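# Put the green pen upright in the pink cup

## Task

Get the green pen standing inside the pink cup while the cup stays upright, and finish with both hands clear of every loose object.

## Robot and tools

Robot: two arms, left_arm (base near y = +0.238 m) and right_arm (base near y = -0.304 m), each ending in a sixteen-motor hand. right_arm has a right hand; left_arm has its mirror-image left hand. Two cameras on a stand behind the arms are fixed and cannot be moved.

Scene frame: origin at table-top height, halfway between the nominal arm bases. +z is up, +x points out over the table, and +y is toward left_arm. Image left and right do not match arm names. Fixed cameras and the table use the scene frame. Each arm reports its hand poses, velocities, Hand target and wrist-camera pose in its own base frame, which is nearly aligned with the scene frame. Reported positions can be off by a few centimetres, more at long reach.

Hand point axes, right hand: +z runs along the straight fingers toward the tips. +x runs across the palm away from the thumb. +y points out of the palm face, which sits at y = -0.062. On the left hand, +x points toward the thumb. Finger tips reach about 0.156 m past the hand point. A rigid mast beside the wrist on the palm side can strike objects. The right_arm elbow sags under load, so command the hand a bit higher than you want it.

Tool execute_actions. Argument actions is a list of up to 15 actions, run in order. Each action is a table of up to 15 rows, one row per 1/30 s step. A shorter table repeats its last row until 15 steps are done, so every action lasts 0.5 s. Every row is one flat list of 48 numbers, each in [-1, 1], covering both arms even if only one moves:
- 1-6: left_arm dx, dy, dz, rx, ry, rz.
- 7-22: left hand's sixteen hinge goals.
- 23-24: left current_limit, then speed.
- 25-30: right_arm dx, dy, dz, rx, ry, rz.
- 31-46: right hand's sixteen hinge goals.
- 47-48: right current_limit, then speed.

The pose numbers are offsets, not poses. They are measured in that arm's base axes from the Hand target held when the action began. Every row in an action counts from that same start, not from the previous row. Because each new action starts from the current Hand target, repeating an offset moves the hand further. Scale: 1.0 equals 0.6 m for dx, dy, dz and 180 degrees for rx, ry, rz. rx, ry, rz form one rotation vector about the Hand target position. Orientation is clipped to within 40 degrees of the measured one at each step. The hand often stops short of its target. Sending zeros asks for the target again, and a leftover gap can be sent as an extra offset. To stop pressing against something, command the target back beyond the hand point.

Hand numbers, in row order: index_mcp, index_abd, index_pip, index_dip, middle_mcp, middle_abd, middle_pip, middle_dip, ring_mcp, ring_abd, ring_pip, ring_dip, thumb_cmc, thumb_axl, thumb_mcp, thumb_ipl. Each value is an absolute goal angle, scaled linearly between the hinge's stops. Moving toward -1 curls a finger toward the palm, or swings the thumb in front of the palm. Straight values: _mcp +0.75, _abd 0.00, _pip +0.58, _dip +0.70, thumb_cmc +0.71, thumb_axl +0.68, thumb_mcp +0.23, thumb_ipl +0.17. current_limit maps -1 to 0 mA and +1 to 550 mA, and never drops below 11 mA. speed sets hinge speed as (speed+1)/2 of 8.5 rad/s. Start values are current_limit +0.4 and speed -0.6. A zero is a real goal, not 'no change'. To keep a hand as it is, send back its hand_goal, hand_current_limit and hand_speed. A finger presses only while its goal lies beyond the object surface. Pressing harder takes a goal further past the surface, up to the current limit.

Argument cameras: a list of names from cam_high, cam_low, cam_left_wrist, cam_right_wrist, or ["all"], or []. If omitted, you get all images only when actions is empty. An unknown name makes the whole call invalid. An empty actions list just returns state and images.

Results give, for each arm:
- end_effector_position (m) and end_effector_quat_wxyz.
- Hand target: the pose the next offsets count from.
- Joint positions, velocities (can read 'within noise') and torques. Torques include arm weight and are noisy. Numbers 3 and 4 wrap at ±28 N m.
- hand_goal, hand_measured, hand_current_ma (positive pushes toward -1) and hand_state, one per motor in the order above.
- hand_current_limit and hand_speed.

hand_state words: moving; goal (within 0.02 of its goal); blocked (resting while pressing); overload (shut down). A motor held at 495 mA or above for 5 s shuts off for 10 s. A MOTOR HOT line warns of heat from holding loads, stretched poses or pushing toward unreachable targets. At 100 °C the arm falls, with an OVER-TEMPERATURE FAULT.

Tool zoom_image: camera (one of the four names) and region [x0, y0, x1, y1] in pixels, origin at top left. The region is at most 504 wide and 504 high. It works only on a camera that appears in the newest images, which are 896x504.

Tool finished_scene: takes scene, the current scene's number as an integer. It ends the scene for good, so call it only when the pen stands in the upright cup and both hands are off loose objects.

Avoid:
- dropping the pen or releasing it while it moves;
- tipping the cup;
- knocking anything off the table;
- slamming into the table or stand;
- pressing hard;
- letting the two hands touch or grip each other.

Expect occasional small disturbances that nudge objects.

Each tool is called by a JSON object that holds its "fn" and its "kwargs", one argument or row to a line.

## Session

{"fn": "execute_actions", "kwargs": {
  "actions": []
}}

Scene clock: 0.00 s.
left_arm: end_effector_position=(+0.4470, -0.2019, +0.3212) hand_goal=(+0.754, +0.000, +0.576, +0.696, +0.754, +0.000, +0.576, +0.696, +0.754, +0.000, +0.576, +0.696, +0.714, +0.678, +0.226, +0.168) hand_measured=(+0.754, +0.000, +0.576, +0.696, +0.754, +0.000, +0.576, +0.696, +0.754, +0.000, +0.576, +0.696, +0.714, +0.678, +0.226, +0.168) hand_current_ma=(+0, +0, +0, +0, +0, +0, +0, +0, +0, +0, +0, +0, +0, +0, +0, +0) hand_state=(goal, goal, goal, goal, goal, goal, goal, goal, goal, goal, goal, goal, goal, goal, goal, goal) hand_current_limit=0.40 hand_speed=-0.60 end_effector_quat_wxyz=(+0.189, +0.087, +0.879, -0.429) | right_arm: end_effector_position=(+0.8190, -0.2768, +0.3216) hand_goal=(+0.754, +0.000, +0.576, +0.696, +0.754, +0.000, +0.576, +0.696, +0.754, +0.000, +0.576, +0.696, +0.714, +0.678, +0.226, +0.168) hand_measured=(+0.754, +0.000, +0.576, +0.696, +0.754, +0.000, +0.576, +0.696, +0.754, +0.000, +0.576, +0.696, +0.714, +0.678, +0.226, +0.168) hand_current_ma=(+0, +0, +0, +0, +0, +0, +0, +0, +0, +0, +0, +0, +0, +0, +0, +0) hand_state=(goal, goal, goal, goal, goal, goal, goal, goal, goal, goal, goal, goal, overload, goal, goal, goal) hand_current_limit=0.40 hand_speed=-0.60 end_effector_quat_wxyz=(+0.579, +0.707, +0.406, +0.006)
Joint positions: left_arm=[-0.287 1.297 1.382 -0.957 0.751 -1.944] | right_arm=[-0.172 2.115 1.889 -0.268 0.804 -0.14]
Joint velocities: within noise
Joint torques (N m): no reading
Heat: left arm: hottest shoulder 29 °C; right arm: hottest shoulder 30 °C.
Hand target: left_arm +0.4525, -0.2035, +0.3355; +0.203, +0.093, +0.874, -0.432 | right_arm +0.8199, -0.2770, +0.3501; +0.592, +0.704, +0.392, +0.021

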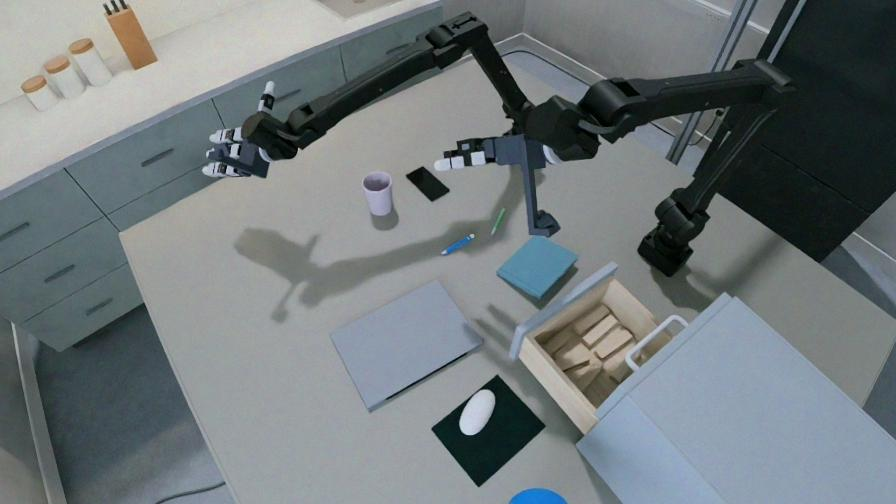

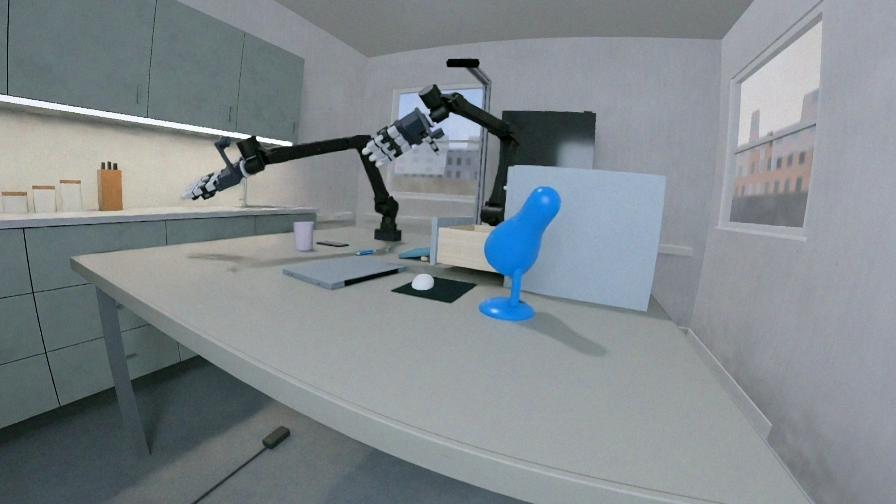

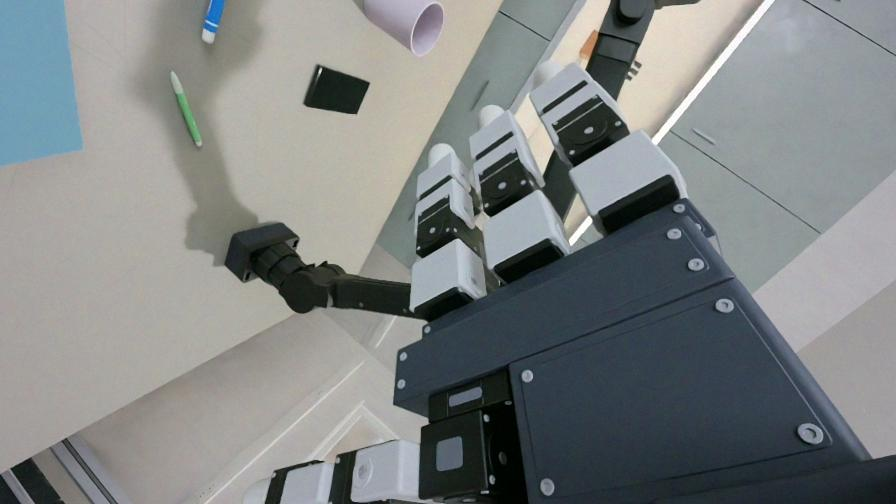

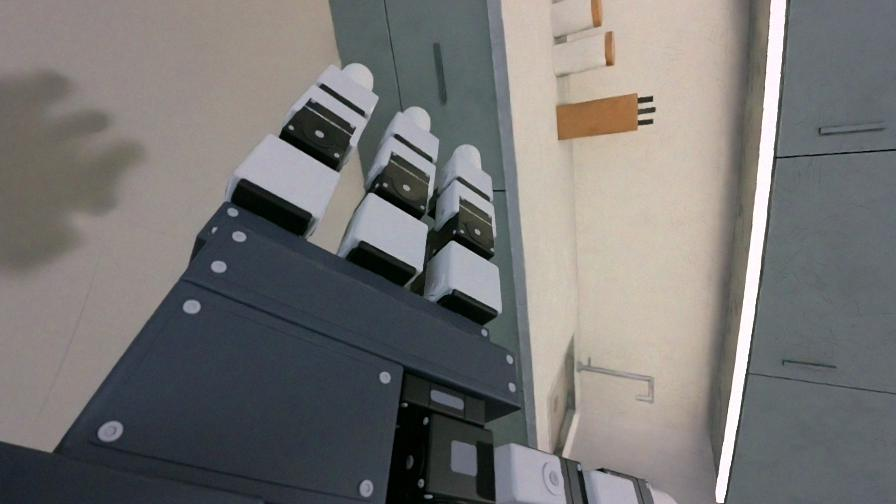

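{"fn": "zoom_image", "kwargs": {
  "camera": "cam_high",
  "region": [400, 0, 800, 300]
}}

{"fn": "zoom_image", "kwargs": {
  "camera": "cam_high",
  "region": [340, 130, 620, 330]
}}

{"fn": "zoom_image", "kwargs": {
  "camera": "cam_low",
  "region": [180, 80, 684, 330]
}}

Scaled by 1.260 from the camera's 896x504 image, which has a finer 1280x720 frame.

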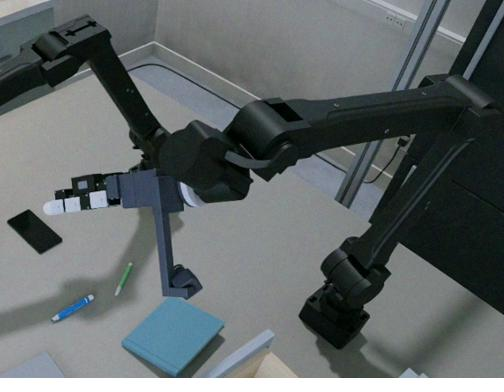

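Scaled by 1.800 from the camera's 896x504 image, which has a finer 1280x720 frame.

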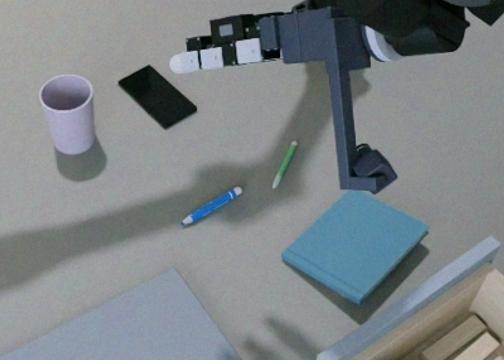

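Scaled by 1.000.

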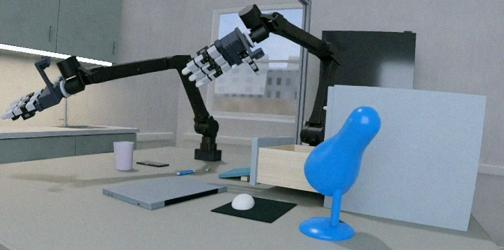

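{"fn": "execute_actions", "kwargs": {
  "actions": [
    [[0,0,0,0,0,0,0.754,0,0.576,0.696,0.754,0,0.576,0.696,0.754,0,0.576,0.696,0.714,0.678,0.226,0.168,0.4,-0.6,-0.1,-0.02,0.05,0,0,0,0.754,0,0.576,0.696,0.754,0,0.576,0.696,0.754,0,0.576,0.696,0.714,0.678,0.226,0.168,0.4,-0.6]]
  ]
}}

Scene clock: 8.53 s.
left_arm: end_effector_position=(+0.4470, -0.2019, +0.3212) hand_goal=(+0.754, +0.000, +0.576, +0.696, +0.754, +0.000, +0.576, +0.696, +0.754, +0.000, +0.576, +0.696, +0.714, +0.678, +0.226, +0.168) hand_measured=(+0.750, +0.000, +0.576, +0.696, +0.748, +0.000, +0.576, +0.696, +0.748, +0.000, +0.576, +0.696, +0.710, +0.678, +0.226, +0.168) hand_current_ma=(-4, +0, +0, +0, -4, +0, +0, +0, -4, +0, +0, +0, -3, +0, +0, +0) hand_state=(goal, goal, goal, goal, goal, goal, goal, goal, goal, goal, goal, goal, goal, goal, goal, goal) hand_current_limit=0.40 hand_speed=-0.60 end_effector_quat_wxyz=(+0.189, +0.087, +0.879, -0.429) | right_arm: end_effector_position=(+0.7610, -0.2879, +0.3745) hand_goal=(+0.754, +0.000, +0.576, +0.696, +0.754, +0.000, +0.576, +0.696, +0.754, +0.000, +0.576, +0.696, +0.714, +0.678, +0.226, +0.168) hand_measured=(+0.760, +0.000, +0.576, +0.696, +0.760, +0.000, +0.576, +0.696, +0.760, +0.000, +0.576, +0.696, +1.000, +0.678, +0.226, +0.168) hand_current_ma=(+1, +0, +0, +0, +2, +0, +0, +0, +1, +0, +0, +0, +0, +0, +0, +0) hand_state=(goal, goal, goal, goal, goal, goal, goal, goal, goal, goal, goal, goal, overload, goal, goal, goal) hand_current_limit=0.40 hand_speed=-0.60 end_effector_quat_wxyz=(+0.586, +0.707, +0.395, +0.018)
Joint positions: left_arm=[-0.287 1.297 1.382 -0.957 0.751 -1.944] | right_arm=[-0.203 1.934 1.721 -0.238 0.776 -0.151]
Joint torques (N m): left_arm=[-1.08 -11.05 12.46 2.09 0.54 -0.03] | right_arm=[0.44 -22.95 11.33 2.1 0.31 -0.09]
Heat: left arm: hottest shoulder 29 °C; right arm: hottest shoulder 31 °C.
Hand target: left_arm +0.4525, -0.2035, +0.3355; +0.203, +0.093, +0.874, -0.432 | right_arm +0.7599, -0.2890, +0.3802; +0.592, +0.704, +0.392, +0.021
Off the commanded pose: left_arm 0.015 m, 2 deg | right_arm 0.006 m, 1 deg.

{"fn": "execute_actions", "kwargs": {
  "actions": [
    [[0,0,0,0,0,0,0.754,0,0.576,0.696,0.754,0,0.576,0.696,0.754,0,0.576,0.696,0.714,0.678,0.226,0.168,0.4,-0.6,-0.153,-0.03,0.04,0,0,0,0.754,0,0.576,0.696,0.754,0,0.576,0.696,0.754,0,0.576,0.696,0.714,0.678,0.226,0.168,0.4,-0.6]],
    [[0,0,0,0,0,0,0.754,0,0.576,0.696,0.754,0,0.576,0.696,0.754,0,0.576,0.696,0.714,0.678,0.226,0.168,0.4,-0.6,-0.153,-0.03,0.04,0,0,0,0.754,0,0.576,0.696,0.754,0,0.576,0.696,0.754,0,0.576,0.696,0.714,0.678,0.226,0.168,0.4,-0.6]],
    [[0,0,0,0,0,0,0.754,0,0.576,0.696,0.754,0,0.576,0.696,0.754,0,0.576,0.696,0.714,0.678,0.226,0.168,0.4,-0.6,-0.153,-0.03,0.04,0,0,0,0.754,0,0.576,0.696,0.754,0,0.576,0.696,0.754,0,0.576,0.696,0.714,0.678,0.226,0.168,0.4,-0.6]],
    [[0,0,0,0,0,0,0.754,0,0.576,0.696,0.754,0,0.576,0.696,0.754,0,0.576,0.696,0.714,0.678,0.226,0.168,0.4,-0.6,-0.153,-0.03,0.04,0,0,0,0.754,0,0.576,0.696,0.754,0,0.576,0.696,0.754,0,0.576,0.696,0.714,0.678,0.226,0.168,0.4,-0.6]],
    [[0,0,0,0,0,0,0.754,0,0.576,0.696,0.754,0,0.576,0.696,0.754,0,0.576,0.696,0.714,0.678,0.226,0.168,0.4,-0.6,-0.153,-0.03,0.04,0,0,0,0.754,0,0.576,0.696,0.754,0,0.576,0.696,0.754,0,0.576,0.696,0.714,0.678,0.226,0.168,0.4,-0.6]]
  ],
  "cameras": ["all"]
}}

Scene clock: 11.87 s.
left_arm: end_effector_position=(+0.4470, -0.2019, +0.3212) hand_goal=(+0.754, +0.000, +0.576, +0.696, +0.754, +0.000, +0.576, +0.696, +0.754, +0.000, +0.576, +0.696, +0.714, +0.678, +0.226, +0.168) hand_measured=(+0.750, +0.000, +0.576, +0.696, +0.748, +0.000, +0.576, +0.696, +0.748, +0.000, +0.576, +0.696, +0.710, +0.678, +0.226, +0.168) hand_current_ma=(-4, +0, +0, +0, -4, +0, +0, +0, -4, +0, +0, +0, -3, +0, +0, +0) hand_state=(goal, goal, goal, goal, goal, goal, goal, goal, goal, goal, goal, goal, goal, goal, goal, goal) hand_current_limit=0.40 hand_speed=-0.60 end_effector_quat_wxyz=(+0.189, +0.087, +0.879, -0.429) | right_arm: end_effector_position=(+0.3010, -0.3760, +0.5023) hand_goal=(+0.754, +0.000, +0.576, +0.696, +0.754, +0.000, +0.576, +0.696, +0.754, +0.000, +0.576, +0.696, +0.714, +0.678, +0.226, +0.168) hand_measured=(+0.762, -0.002, +0.576, +0.696, +0.762, -0.002, +0.576, +0.696, +0.762, -0.002, +0.576, +0.696, +1.000, +0.678, +0.226, +0.168) hand_current_ma=(+2, +0, +0, +0, +2, +0, +0, +0, +2, +0, +0, +0, +0, +0, +0, +0) hand_state=(goal, goal, goal, goal, goal, goal, goal, goal, goal, goal, goal, goal, overload, goal, goal, goal) hand_current_limit=0.40 hand_speed=-0.60 end_effector_quat_wxyz=(+0.595, +0.703, +0.388, +0.026)
Joint positions: left_arm=[-0.287 1.297 1.382 -0.957 0.751 -1.944] | right_arm=[-0.87 0.895 0.956 -0.358 0.146 -0.417]
Joint torques (N m): left_arm=[-1.2 -10.99 12.46 1.99 0.55 0.05] | right_arm=[0.15 -4.89 12.66 1.48 -0.04 -0.11]
Heat: left arm: hottest shoulder 29 °C; right arm: hottest shoulder 31 °C.
Hand target: left_arm +0.4525, -0.2035, +0.3355; +0.203, +0.093, +0.874, -0.432 | right_arm +0.3008, -0.3790, +0.5002; +0.592, +0.704, +0.392, +0.021
Off the commanded pose: left_arm 0.015 m, 2 deg | right_arm 0.004 m, 1 deg.

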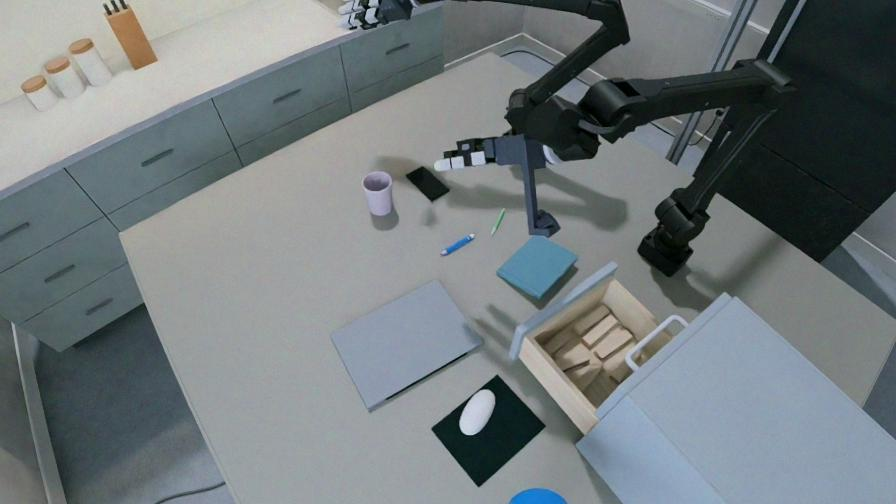

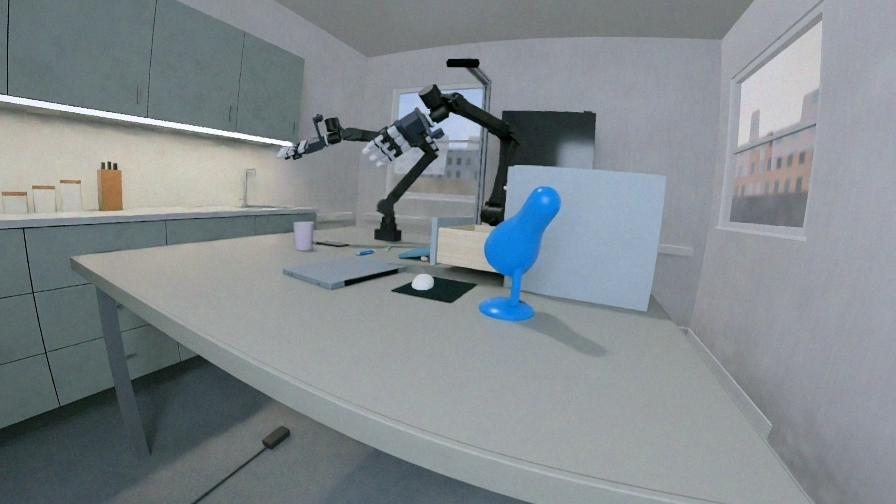

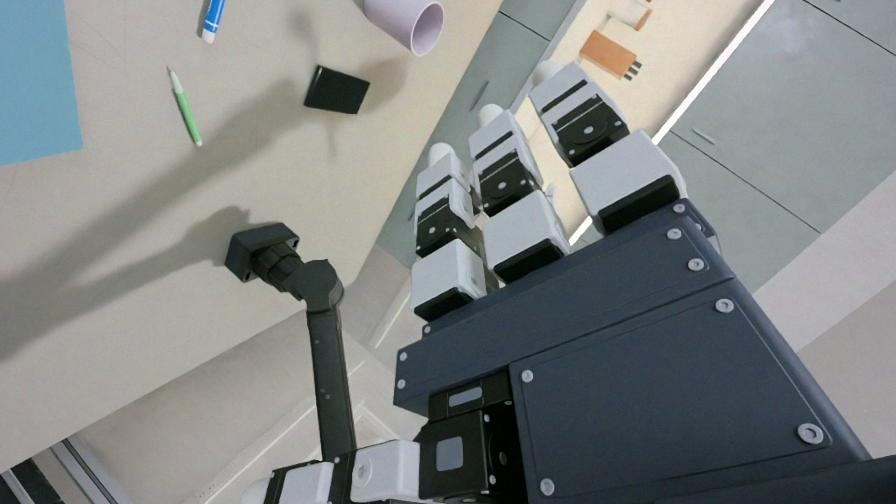

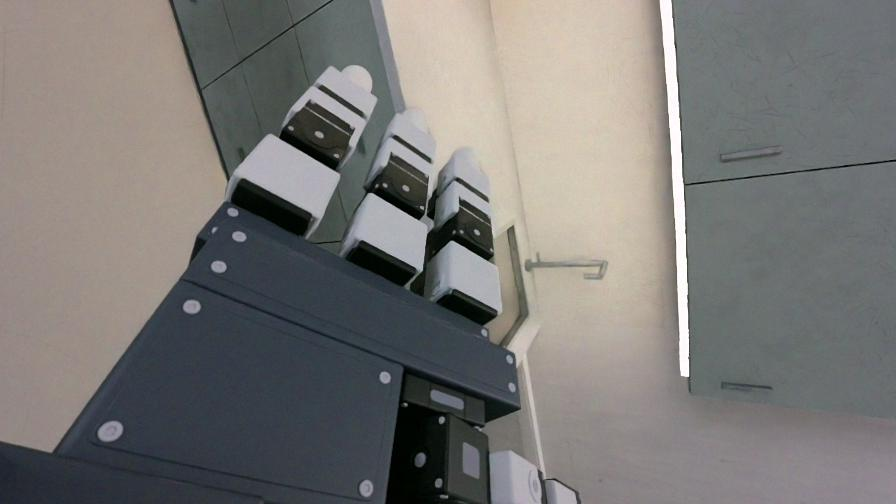

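{"fn": "execute_actions", "kwargs": {
  "actions": [
    [[-0.063,-0.079,-0.053,0.1083,-0.013,-0.0878,0.754,0.1,0.576,0.696,0.754,-0.1,0.576,0.696,-0.07,0,-0.59,0.12,0.714,0.678,0.226,0.168,0.4,-0.6,0,0,0,0,0,0,0.754,0,0.576,0.696,0.754,0,0.576,0.696,0.754,0,0.576,0.696,0.714,0.678,0.226,0.168,0.4,-0.6]],
    [[-0.063,-0.079,-0.053,0.1083,-0.013,-0.0878,0.754,0.1,0.576,0.696,0.754,-0.1,0.576,0.696,-0.07,0,-0.59,0.12,0.714,0.678,0.226,0.168,0.4,-0.6,0,0,0,0,0,0,0.754,0,0.576,0.696,0.754,0,0.576,0.696,0.754,0,0.576,0.696,0.714,0.678,0.226,0.168,0.4,-0.6]],
    [[-0.063,-0.079,-0.053,0.1083,-0.013,-0.0878,0.754,0.1,0.576,0.696,0.754,-0.1,0.576,0.696,-0.07,0,-0.59,0.12,0.714,0.678,0.226,0.168,0.4,-0.6,0,0,0,0,0,0,0.754,0,0.576,0.696,0.754,0,0.576,0.696,0.754,0,0.576,0.696,0.714,0.678,0.226,0.168,0.4,-0.6]]
  ],
  "cameras": ["all"]
}}

Scene clock: 19.50 s.
left_arm: end_effector_position=(+0.3276, -0.3382, +0.2203) hand_goal=(+0.754, +0.100, +0.576, +0.696, +0.754, -0.100, +0.576, +0.696, -0.070, +0.000, -0.590, +0.120, +0.714, +0.678, +0.226, +0.168) hand_measured=(+0.752, +0.098, +0.576, +0.696, +0.752, -0.096, +0.576, +0.696, -0.060, +0.000, -0.584, +0.122, +0.712, +0.678, +0.224, +0.168) hand_current_ma=(-1, +0, +0, +0, -1, +1, +0, +0, +9, +0, +3, +1, -1, +0, -1, +0) hand_state=(goal, goal, goal, goal, goal, goal, goal, goal, goal, goal, goal, goal, goal, goal, goal, goal) hand_current_limit=0.40 hand_speed=-0.60 end_effector_quat_wxyz=(-0.018, +0.530, +0.848, +0.008) | right_arm: end_effector_position=(+0.3011, -0.3759, +0.5023) hand_goal=(+0.754, +0.000, +0.576, +0.696, +0.754, +0.000, +0.576, +0.696, +0.754, +0.000, +0.576, +0.696, +0.714, +0.678, +0.226, +0.168) hand_measured=(+0.762, -0.002, +0.576, +0.696, +0.762, -0.002, +0.576, +0.696, +0.762, -0.002, +0.576, +0.696, +1.000, +0.678, +0.226, +0.168) hand_current_ma=(+2, +0, +0, +0, +2, +0, +0, +0, +2, +0, +0, +0, +0, +0, +0, +0) hand_state=(goal, goal, goal, goal, goal, goal, goal, goal, goal, goal, goal, goal, overload, goal, goal, goal) hand_current_limit=0.40 hand_speed=-0.60 end_effector_quat_wxyz=(+0.595, +0.703, +0.389, +0.026)
Joint positions: left_arm=[-0.986 1.609 1.507 -1.509 0.001 -1.439] | right_arm=[-0.87 0.895 0.956 -0.358 0.145 -0.418]
Joint torques (N m): left_arm=[-0.15 -14.56 13.11 -0.1 -0.2 0.14] | right_arm=[0.09 -4.84 12.68 1.47 -0.04 -0.09]
Heat: left arm: hottest elbow 30 °C; right arm: hottest shoulder 31 °C.
Hand target: left_arm +0.3391, -0.3456, +0.2401; +0.000, +0.530, +0.848, +0.001 | right_arm +0.3008, -0.3790, +0.5002; +0.592, +0.704, +0.392, +0.021
Off the commanded pose: left_arm 0.024 m, 2 deg | right_arm 0.004 m, 1 deg.

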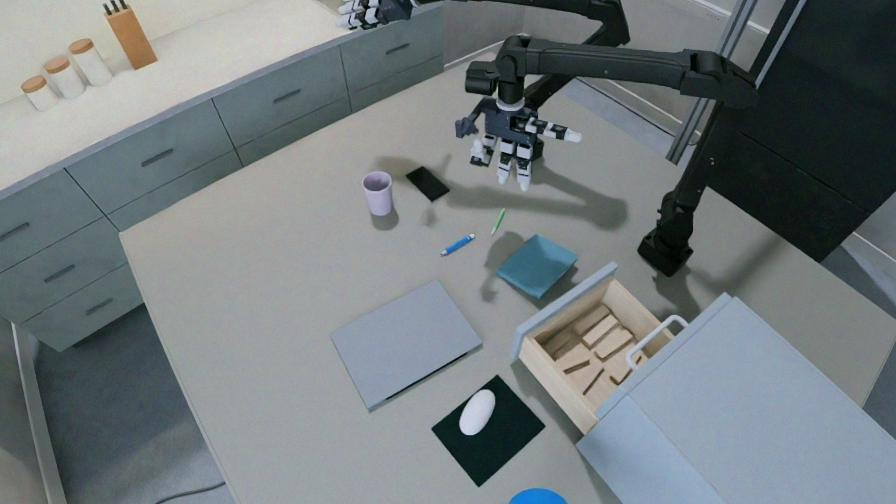

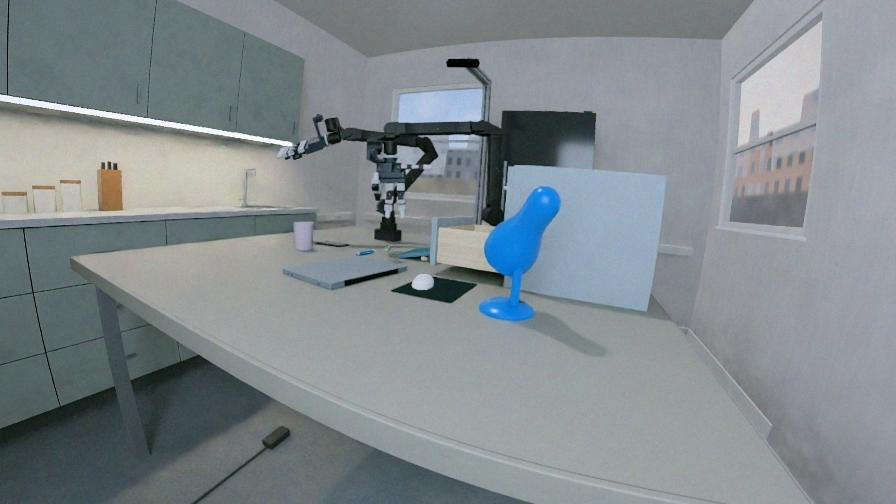

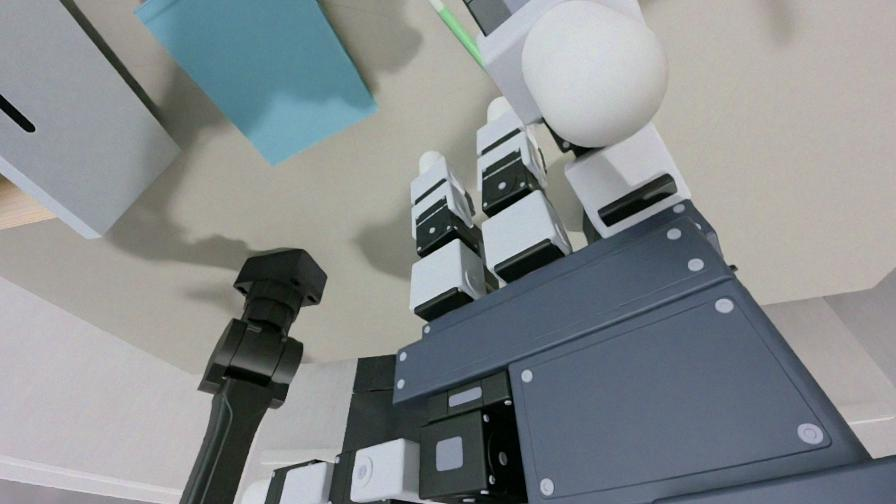

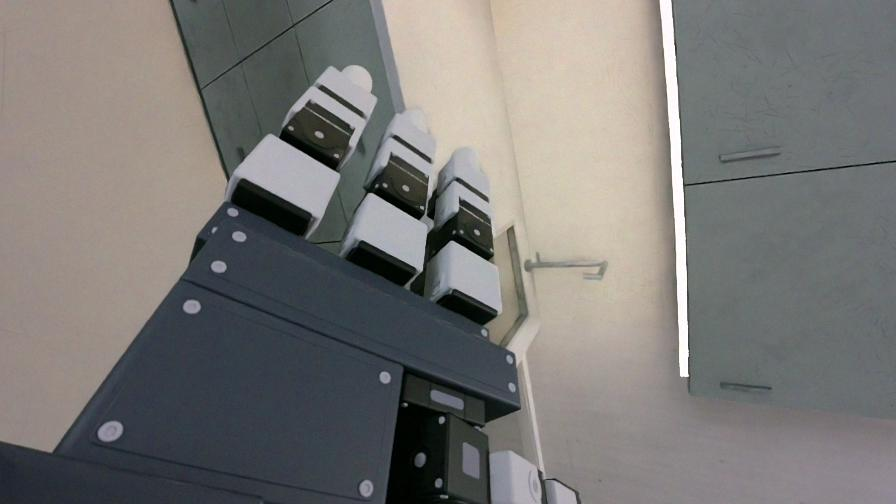

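{"fn": "execute_actions", "kwargs": {
  "actions": [
    [[0.0,-0.015,-0.05,0,0,0,0.754,0.1,0.576,0.696,0.754,-0.1,0.576,0.696,0.14,0,-0.88,-0.6,0.714,0.678,0.226,0.168,0.4,-0.6,0,0,0,0,0,0,0.754,0,0.576,0.696,0.754,0,0.576,0.696,0.754,0,0.576,0.696,0.714,0.678,0.226,0.168,0.4,-0.6]]
  ],
  "cameras": ["cam_left_wrist","cam_high"]
}}

Scene clock: 21.17 s.
left_arm: end_effector_position=(+0.3347, -0.3489, +0.2122) hand_goal=(+0.754, +0.100, +0.576, +0.696, +0.754, -0.100, +0.576, +0.696, +0.140, +0.000, -0.880, -0.600, +0.714, +0.678, +0.226, +0.168) hand_measured=(+0.752, +0.098, +0.576, +0.696, +0.752, -0.096, +0.576, +0.696, +0.144, +0.000, -0.876, -0.598, +0.712, +0.678, +0.224, +0.168) hand_current_ma=(-1, +0, +0, +0, -1, +1, +0, +0, +2, +0, +3, +1, -1, +0, -1, +0) hand_state=(goal, goal, goal, goal, goal, goal, goal, goal, goal, goal, goal, goal, goal, goal, goal, goal) hand_current_limit=0.40 hand_speed=-0.60 end_effector_quat_wxyz=(-0.005, +0.531, +0.848, +0.002) | right_arm: end_effector_position=(+0.3011, -0.3759, +0.5023) hand_goal=(+0.754, +0.000, +0.576, +0.696, +0.754, +0.000, +0.576, +0.696, +0.754, +0.000, +0.576, +0.696, +0.714, +0.678, +0.226, +0.168) hand_measured=(+0.762, -0.002, +0.576, +0.696, +0.762, -0.002, +0.576, +0.696, +0.762, -0.002, +0.576, +0.696, +1.000, +0.678, +0.226, +0.168) hand_current_ma=(+2, +0, +0, +0, +2, +0, +0, +0, +2, +0, +0, +0, +0, +0, +0, +0) hand_state=(goal, goal, goal, goal, goal, goal, goal, goal, goal, goal, goal, goal, overload, goal, goal, goal) hand_current_limit=0.40 hand_speed=-0.60 end_effector_quat_wxyz=(+0.595, +0.703, +0.389, +0.026)
Joint positions: left_arm=[-0.986 1.625 1.507 -1.463 0.001 -1.439] | right_arm=[-0.87 0.895 0.956 -0.358 0.145 -0.418]
Joint torques (N m): left_arm=[-1.03 -13.45 9.85 1.02 -0.11 0.06] | right_arm=[0.09 -4.84 12.7 1.47 -0.04 -0.09]
Heat: left arm: hottest elbow 30 °C; right arm: hottest shoulder 31 °C.
Hand target: left_arm +0.3390, -0.3546, +0.2101; +0.000, +0.530, +0.848, +0.001 | right_arm +0.3008, -0.3790, +0.5002; +0.592, +0.704, +0.392, +0.021
Off the commanded pose: left_arm 0.008 m, 1 deg | right_arm 0.004 m, 1 deg.
Images, in order (width x height): cam_high 896x504, cam_left_wrist 896x504.

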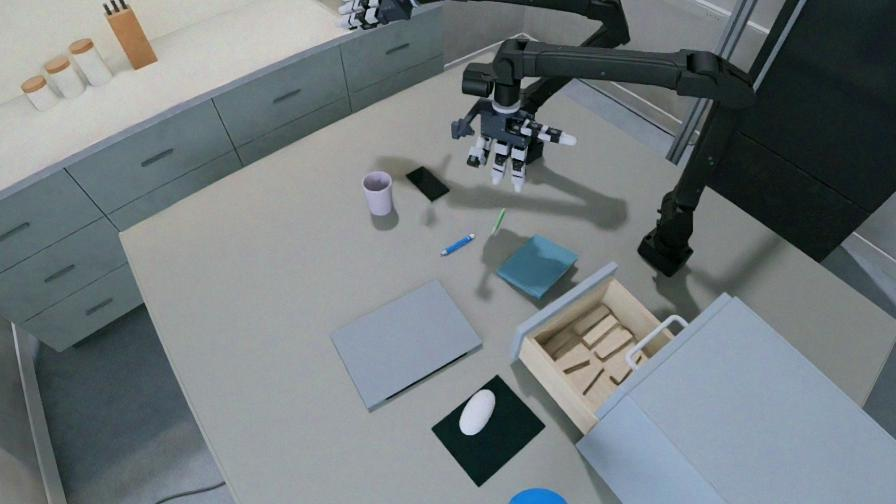

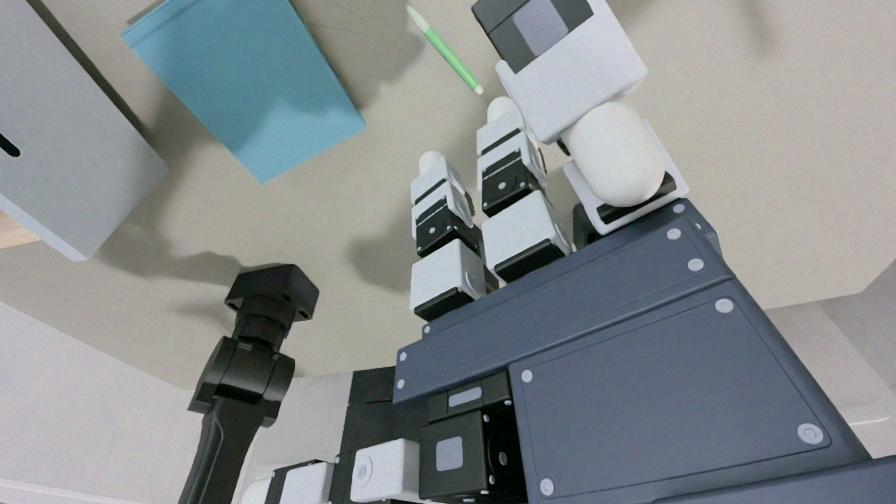

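{"fn": "execute_actions", "kwargs": {
  "actions": [
    [[0.0433,0.0433,-0.06,0,0,0.0167,0.754,0.1,0.576,0.696,0.754,-0.1,0.576,0.696,0.14,0,-0.88,-0.6,0.714,0.678,0.226,0.168,0.4,-0.6,0,0,0,0,0,0,0.754,0,0.576,0.696,0.754,0,0.576,0.696,0.754,0,0.576,0.696,0.714,0.678,0.226,0.168,0.4,-0.6]],
    [[0,0,-0.06,0,0,0,0.754,0.1,0.576,0.696,0.754,-0.1,0.576,0.696,0.14,0,-0.88,-0.6,0.714,0.678,0.226,0.168,0.4,-0.6,0,0,0,0,0,0,0.754,0,0.576,0.696,0.754,0,0.576,0.696,0.754,0,0.576,0.696,0.714,0.678,0.226,0.168,0.4,-0.6]]
  ],
  "cameras": ["cam_left_wrist","cam_high"]
}}

Scene clock: 23.20 s.
left_arm: end_effector_position=(+0.3619, -0.3277, +0.1428) hand_goal=(+0.754, +0.100, +0.576, +0.696, +0.754, -0.100, +0.576, +0.696, +0.140, +0.000, -0.880, -0.600, +0.714, +0.678, +0.226, +0.168) hand_measured=(+0.752, +0.098, +0.576, +0.696, +0.752, -0.098, +0.576, +0.696, +0.144, +0.000, -0.876, -0.598, +0.712, +0.678, +0.224, +0.168) hand_current_ma=(-1, +0, +0, +0, -1, +1, +0, +0, +2, +0, +3, +1, -1, +0, -2, +0) hand_state=(goal, goal, goal, goal, goal, goal, goal, goal, goal, goal, goal, goal, goal, goal, goal, goal) hand_current_limit=0.40 hand_speed=-0.60 end_effector_quat_wxyz=(-0.001, +0.505, +0.863, +0.001) | right_arm: end_effector_position=(+0.3011, -0.3759, +0.5023) hand_goal=(+0.754, +0.000, +0.576, +0.696, +0.754, +0.000, +0.576, +0.696, +0.754, +0.000, +0.576, +0.696, +0.714, +0.678, +0.226, +0.168) hand_measured=(+0.762, -0.002, +0.576, +0.696, +0.762, -0.002, +0.576, +0.696, +0.762, -0.002, +0.576, +0.696, +1.000, +0.678, +0.226, +0.168) hand_current_ma=(+2, +0, +0, +0, +2, +0, +0, +0, +2, +0, +0, +0, +0, +0, +0, +0) hand_state=(goal, goal, goal, goal, goal, goal, goal, goal, goal, goal, goal, goal, overload, goal, goal, goal) hand_current_limit=0.40 hand_speed=-0.60 end_effector_quat_wxyz=(+0.595, +0.703, +0.389, +0.026)
Joint positions: left_arm=[-0.915 1.667 1.373 -1.28 -0.001 -1.426] | right_arm=[-0.87 0.895 0.956 -0.358 0.145 -0.418]
Joint torques (N m): left_arm=[-0.5 -14.21 8.38 1.13 -0.09 0.17] | right_arm=[0.09 -4.84 12.68 1.46 -0.04 -0.09]
Heat: left arm: hottest elbow 30 °C; right arm: hottest elbow 32 °C.
Hand target: left_arm +0.3650, -0.3286, +0.1381; +0.000, +0.508, +0.862, +0.001 | right_arm +0.3008, -0.3790, +0.5002; +0.592, +0.704, +0.392, +0.021
Off the commanded pose: left_arm 0.006 m, 0 deg | right_arm 0.004 m, 1 deg.
Images, in order (width x height): cam_high 896x504, cam_left_wrist 896x504.

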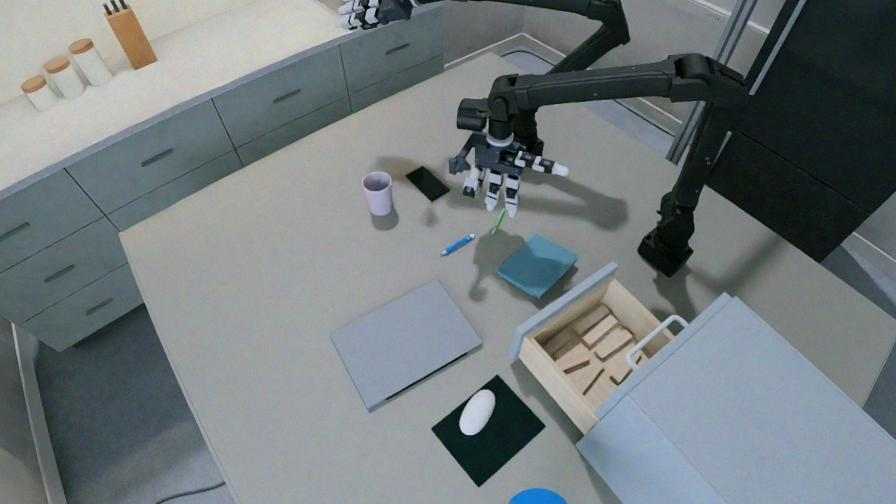

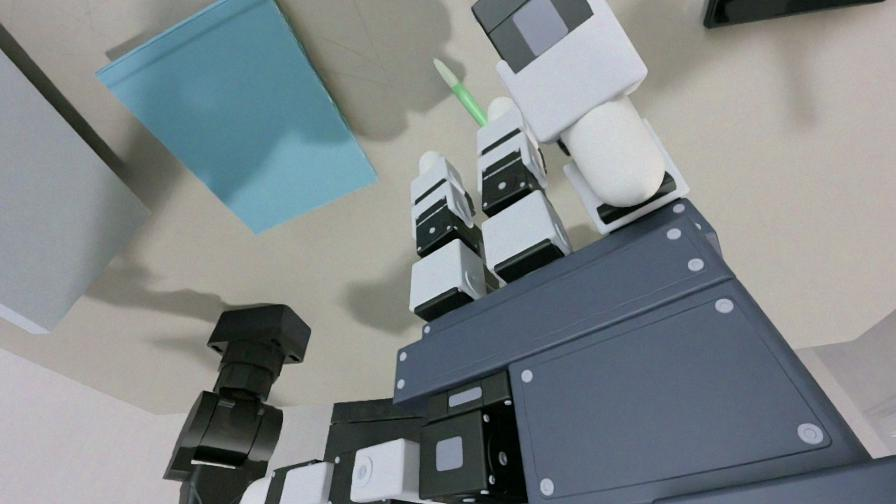

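{"fn": "zoom_image", "kwargs": {
  "camera": "cam_left_wrist",
  "region": [380, 20, 580, 220]
}}

{"fn": "zoom_image", "kwargs": {
  "camera": "cam_high",
  "region": [420, 100, 620, 280]
}}

Scaled by 2.520 from the camera's 896x504 image, which has a finer 1280x720 frame.

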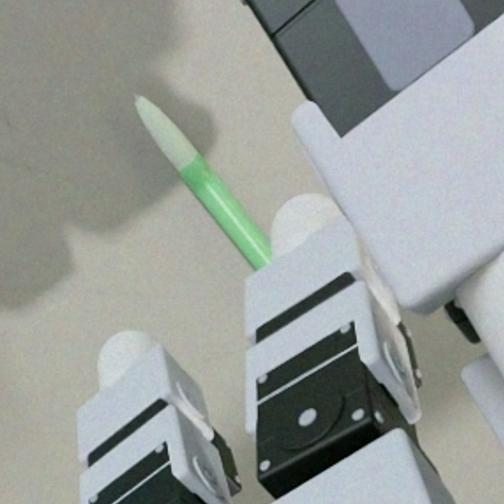

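Scaled by 2.520 from the camera's 896x504 image, which has a finer 1280x720 frame.

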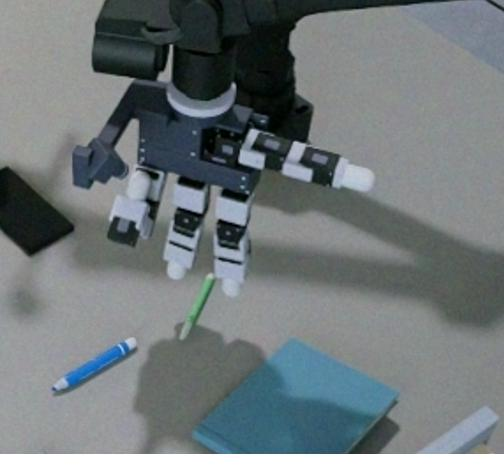

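{"fn": "execute_actions", "kwargs": {
  "actions": [
    [[0,0,-0.06,0,0,0,0.754,0.1,0.576,0.696,0.754,-0.1,0.576,0.696,0.14,0,-0.88,-0.6,0.714,0.678,0.226,0.168,0.4,-0.6,0,0,0,0,0,0,0.754,0,0.576,0.696,0.754,0,0.576,0.696,0.754,0,0.576,0.696,0.714,0.678,0.226,0.168,0.4,-0.6]]
  ],
  "cameras": ["cam_left_wrist","cam_high"]
}}

{"fn": "zoom_image", "kwargs": {
  "camera": "cam_left_wrist",
  "region": [380, 20, 580, 220]
}}

{"fn": "zoom_image", "kwargs": {
  "camera": "cam_high",
  "region": [420, 100, 620, 280]
}}

Scene clock: 24.50 s.
left_arm: end_effector_position=(+0.3621, -0.3279, +0.1067) hand_goal=(+0.754, +0.100, +0.576, +0.696, +0.754, -0.100, +0.576, +0.696, +0.140, +0.000, -0.880, -0.600, +0.714, +0.678, +0.226, +0.168) hand_measured=(+0.752, +0.098, +0.576, +0.696, +0.752, -0.098, +0.576, +0.696, +0.144, +0.000, -0.876, -0.598, +0.712, +0.678, +0.224, +0.168) hand_current_ma=(-1, +0, +0, +0, -1, +1, +0, +0, +2, +0, +3, +1, -1, +0, -2, +0) hand_state=(goal, goal, goal, goal, goal, goal, goal, goal, goal, goal, goal, goal, goal, goal, goal, goal) hand_current_limit=0.40 hand_speed=-0.60 end_effector_quat_wxyz=(-0.001, +0.506, +0.863, +0.001) | right_arm: end_effector_position=(+0.3011, -0.3759, +0.5023) hand_goal=(+0.754, +0.000, +0.576, +0.696, +0.754, +0.000, +0.576, +0.696, +0.754, +0.000, +0.576, +0.696, +0.714, +0.678, +0.226, +0.168) hand_measured=(+0.762, -0.002, +0.576, +0.696, +0.762, -0.002, +0.576, +0.696, +0.762, -0.002, +0.576, +0.696, +1.000, +0.678, +0.226, +0.168) hand_current_ma=(+2, +0, +0, +0, +2, +0, +0, +0, +2, +0, +0, +0, +0, +0, +0, +0) hand_state=(goal, goal, goal, goal, goal, goal, goal, goal, goal, goal, goal, goal, overload, goal, goal, goal) hand_current_limit=0.40 hand_speed=-0.60 end_effector_quat_wxyz=(+0.595, +0.703, +0.389, +0.026)
Joint positions: left_arm=[-0.915 1.699 1.314 -1.189 -0.001 -1.426] | right_arm=[-0.87 0.895 0.956 -0.358 0.145 -0.418]
Joint torques (N m): left_arm=[-0.44 -14.21 8.18 0.9 -0.1 0.15] | right_arm=[0.09 -4.84 12.68 1.46 -0.04 -0.09]
Heat: left arm: hottest elbow 30 °C; right arm: hottest elbow 32 °C.
Hand target: left_arm +0.3650, -0.3286, +0.1020; +0.000, +0.508, +0.861, +0.001 | right_arm +0.3008, -0.3790, +0.5002; +0.592, +0.704, +0.392, +0.021
Off the commanded pose: left_arm 0.005 m, 0 deg | right_arm 0.004 m, 1 deg.
Images, in order (width x height): cam_high 896x504, cam_left_wrist 896x504.

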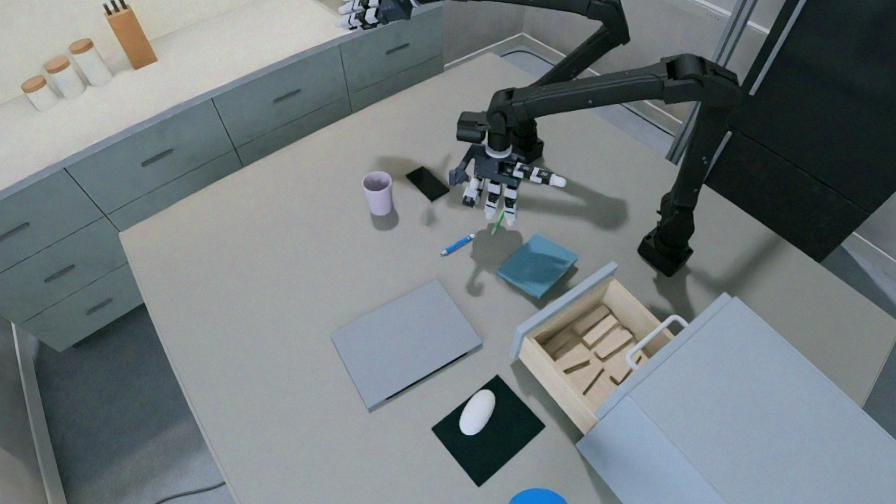

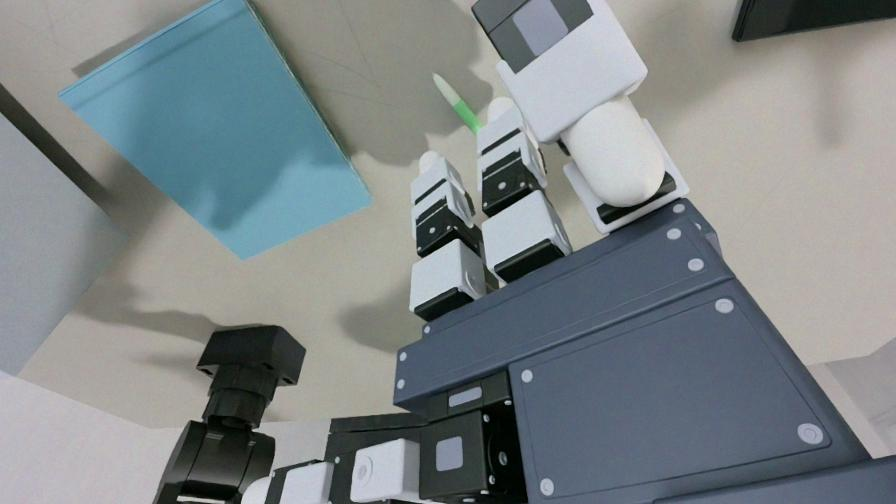

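Scaled by 2.520 from the camera's 896x504 image, which has a finer 1280x720 frame.

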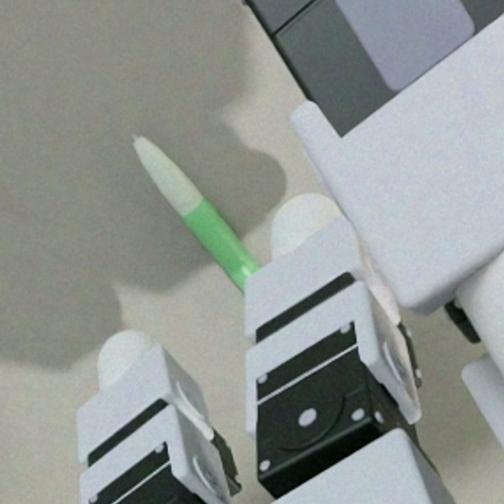

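Scaled by 2.520 from the camera's 896x504 image, which has a finer 1280x720 frame.

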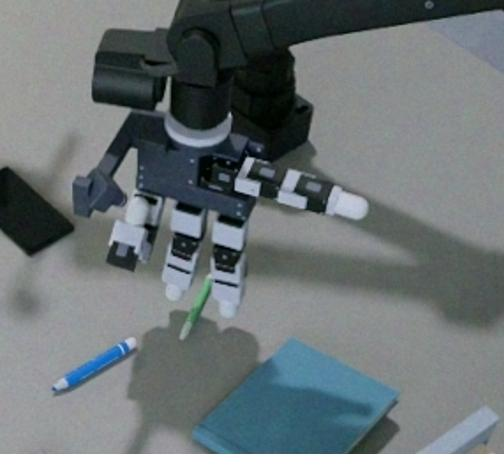

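{"fn": "execute_actions", "kwargs": {
  "actions": [
    [[0,0,-0.033,0,0,0,0.754,0.1,0.576,0.696,0.754,-0.1,0.576,0.696,0.14,0,-0.88,-0.6,0.714,0.678,0.226,0.168,0.4,-0.6,0,0,0,0,0,0,0.754,0,0.576,0.696,0.754,0,0.576,0.696,0.754,0,0.576,0.696,0.714,0.678,0.226,0.168,0.4,-0.6]]
  ],
  "cameras": ["cam_left_wrist","cam_high"]
}}

{"fn": "zoom_image", "kwargs": {
  "camera": "cam_left_wrist",
  "region": [380, 20, 580, 220]
}}

{"fn": "zoom_image", "kwargs": {
  "camera": "cam_high",
  "region": [420, 100, 620, 280]
}}

Scene clock: 25.40 s.
left_arm: end_effector_position=(+0.3630, -0.3291, +0.0900) hand_goal=(+0.754, +0.100, +0.576, +0.696, +0.754, -0.100, +0.576, +0.696, +0.140, +0.000, -0.880, -0.600, +0.714, +0.678, +0.226, +0.168) hand_measured=(+0.752, +0.098, +0.576, +0.696, +0.752, -0.098, +0.576, +0.696, +0.144, +0.000, -0.876, -0.598, +0.712, +0.678, +0.224, +0.168) hand_current_ma=(-1, +0, +0, +0, -1, +1, +0, +0, +2, +0, +3, +1, -1, +0, -2, +0) hand_state=(goal, goal, goal, goal, goal, goal, goal, goal, goal, goal, goal, goal, goal, goal, goal, goal) hand_current_limit=0.40 hand_speed=-0.60 end_effector_quat_wxyz=(+0.002, +0.506, +0.863, -0.001) | right_arm: end_effector_position=(+0.3011, -0.3759, +0.5023) hand_goal=(+0.754, +0.000, +0.576, +0.696, +0.754, +0.000, +0.576, +0.696, +0.754, +0.000, +0.576, +0.696, +0.714, +0.678, +0.226, +0.168) hand_measured=(+0.762, -0.002, +0.576, +0.696, +0.762, -0.002, +0.576, +0.696, +0.762, -0.002, +0.576, +0.696, +1.000, +0.678, +0.226, +0.168) hand_current_ma=(+2, +0, +0, +0, +2, +0, +0, +0, +2, +0, +0, +0, +0, +0, +0, +0) hand_state=(goal, goal, goal, goal, goal, goal, goal, goal, goal, goal, goal, goal, overload, goal, goal, goal) hand_current_limit=0.40 hand_speed=-0.60 end_effector_quat_wxyz=(+0.595, +0.703, +0.389, +0.026)
Joint positions: left_arm=[-0.915 1.715 1.289 -1.14 -0.001 -1.426] | right_arm=[-0.87 0.895 0.956 -0.358 0.145 -0.418]
Joint torques (N m): left_arm=[-1.03 -13.98 7.77 1.05 -0.1 0.12] | right_arm=[0.09 -4.84 12.7 1.46 -0.04 -0.09]
Heat: left arm: hottest elbow 30 °C; right arm: hottest elbow 32 °C.
Hand target: left_arm +0.3651, -0.3287, +0.0824; +0.000, +0.508, +0.861, +0.001 | right_arm +0.3008, -0.3790, +0.5002; +0.592, +0.704, +0.392, +0.021
Off the commanded pose: left_arm 0.008 m, 0 deg | right_arm 0.004 m, 1 deg.
Images, in order (width x height): cam_high 896x504, cam_left_wrist 896x504.

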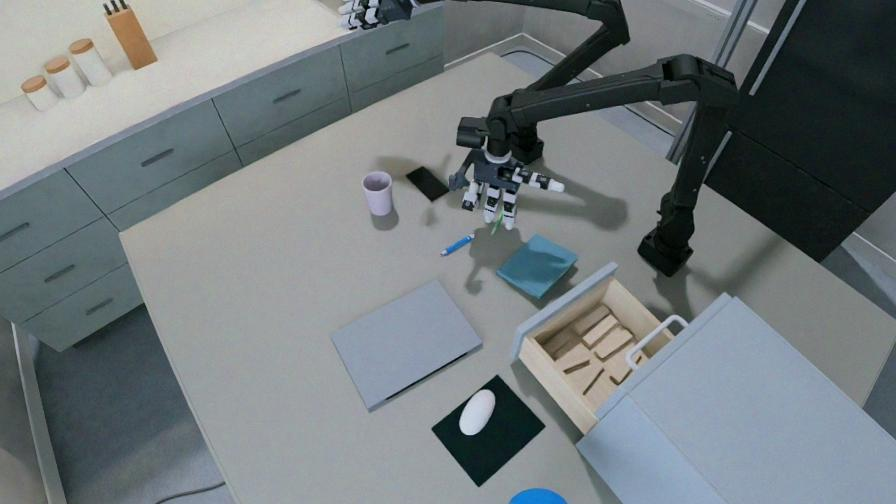

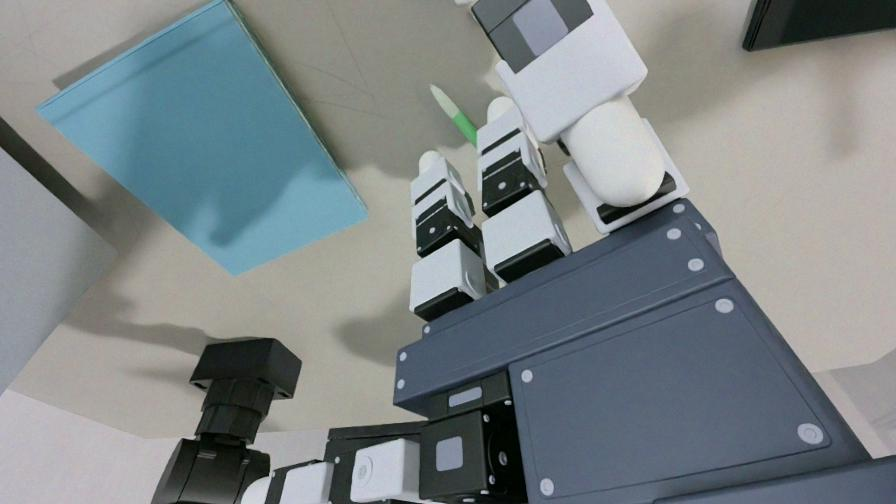

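Scaled by 2.520 from the camera's 896x504 image, which has a finer 1280x720 frame.

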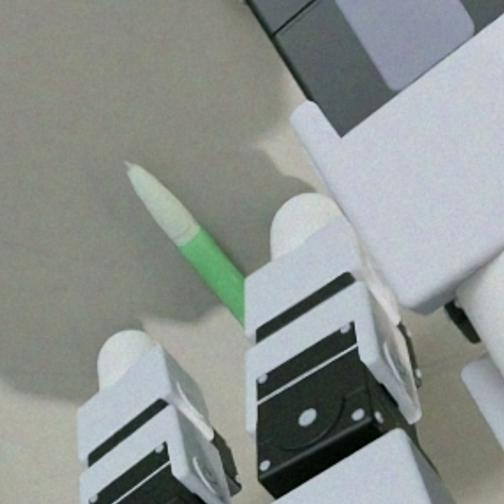

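Scaled by 2.520 from the camera's 896x504 image, which has a finer 1280x720 frame.

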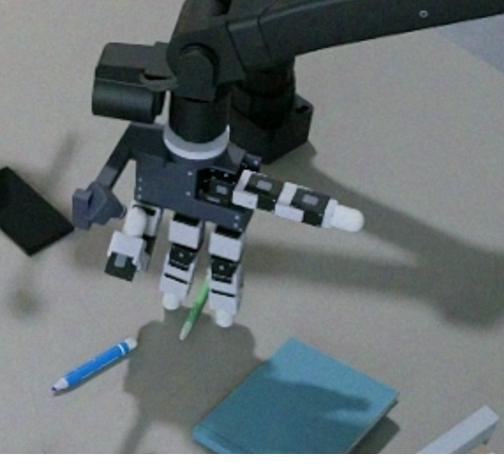

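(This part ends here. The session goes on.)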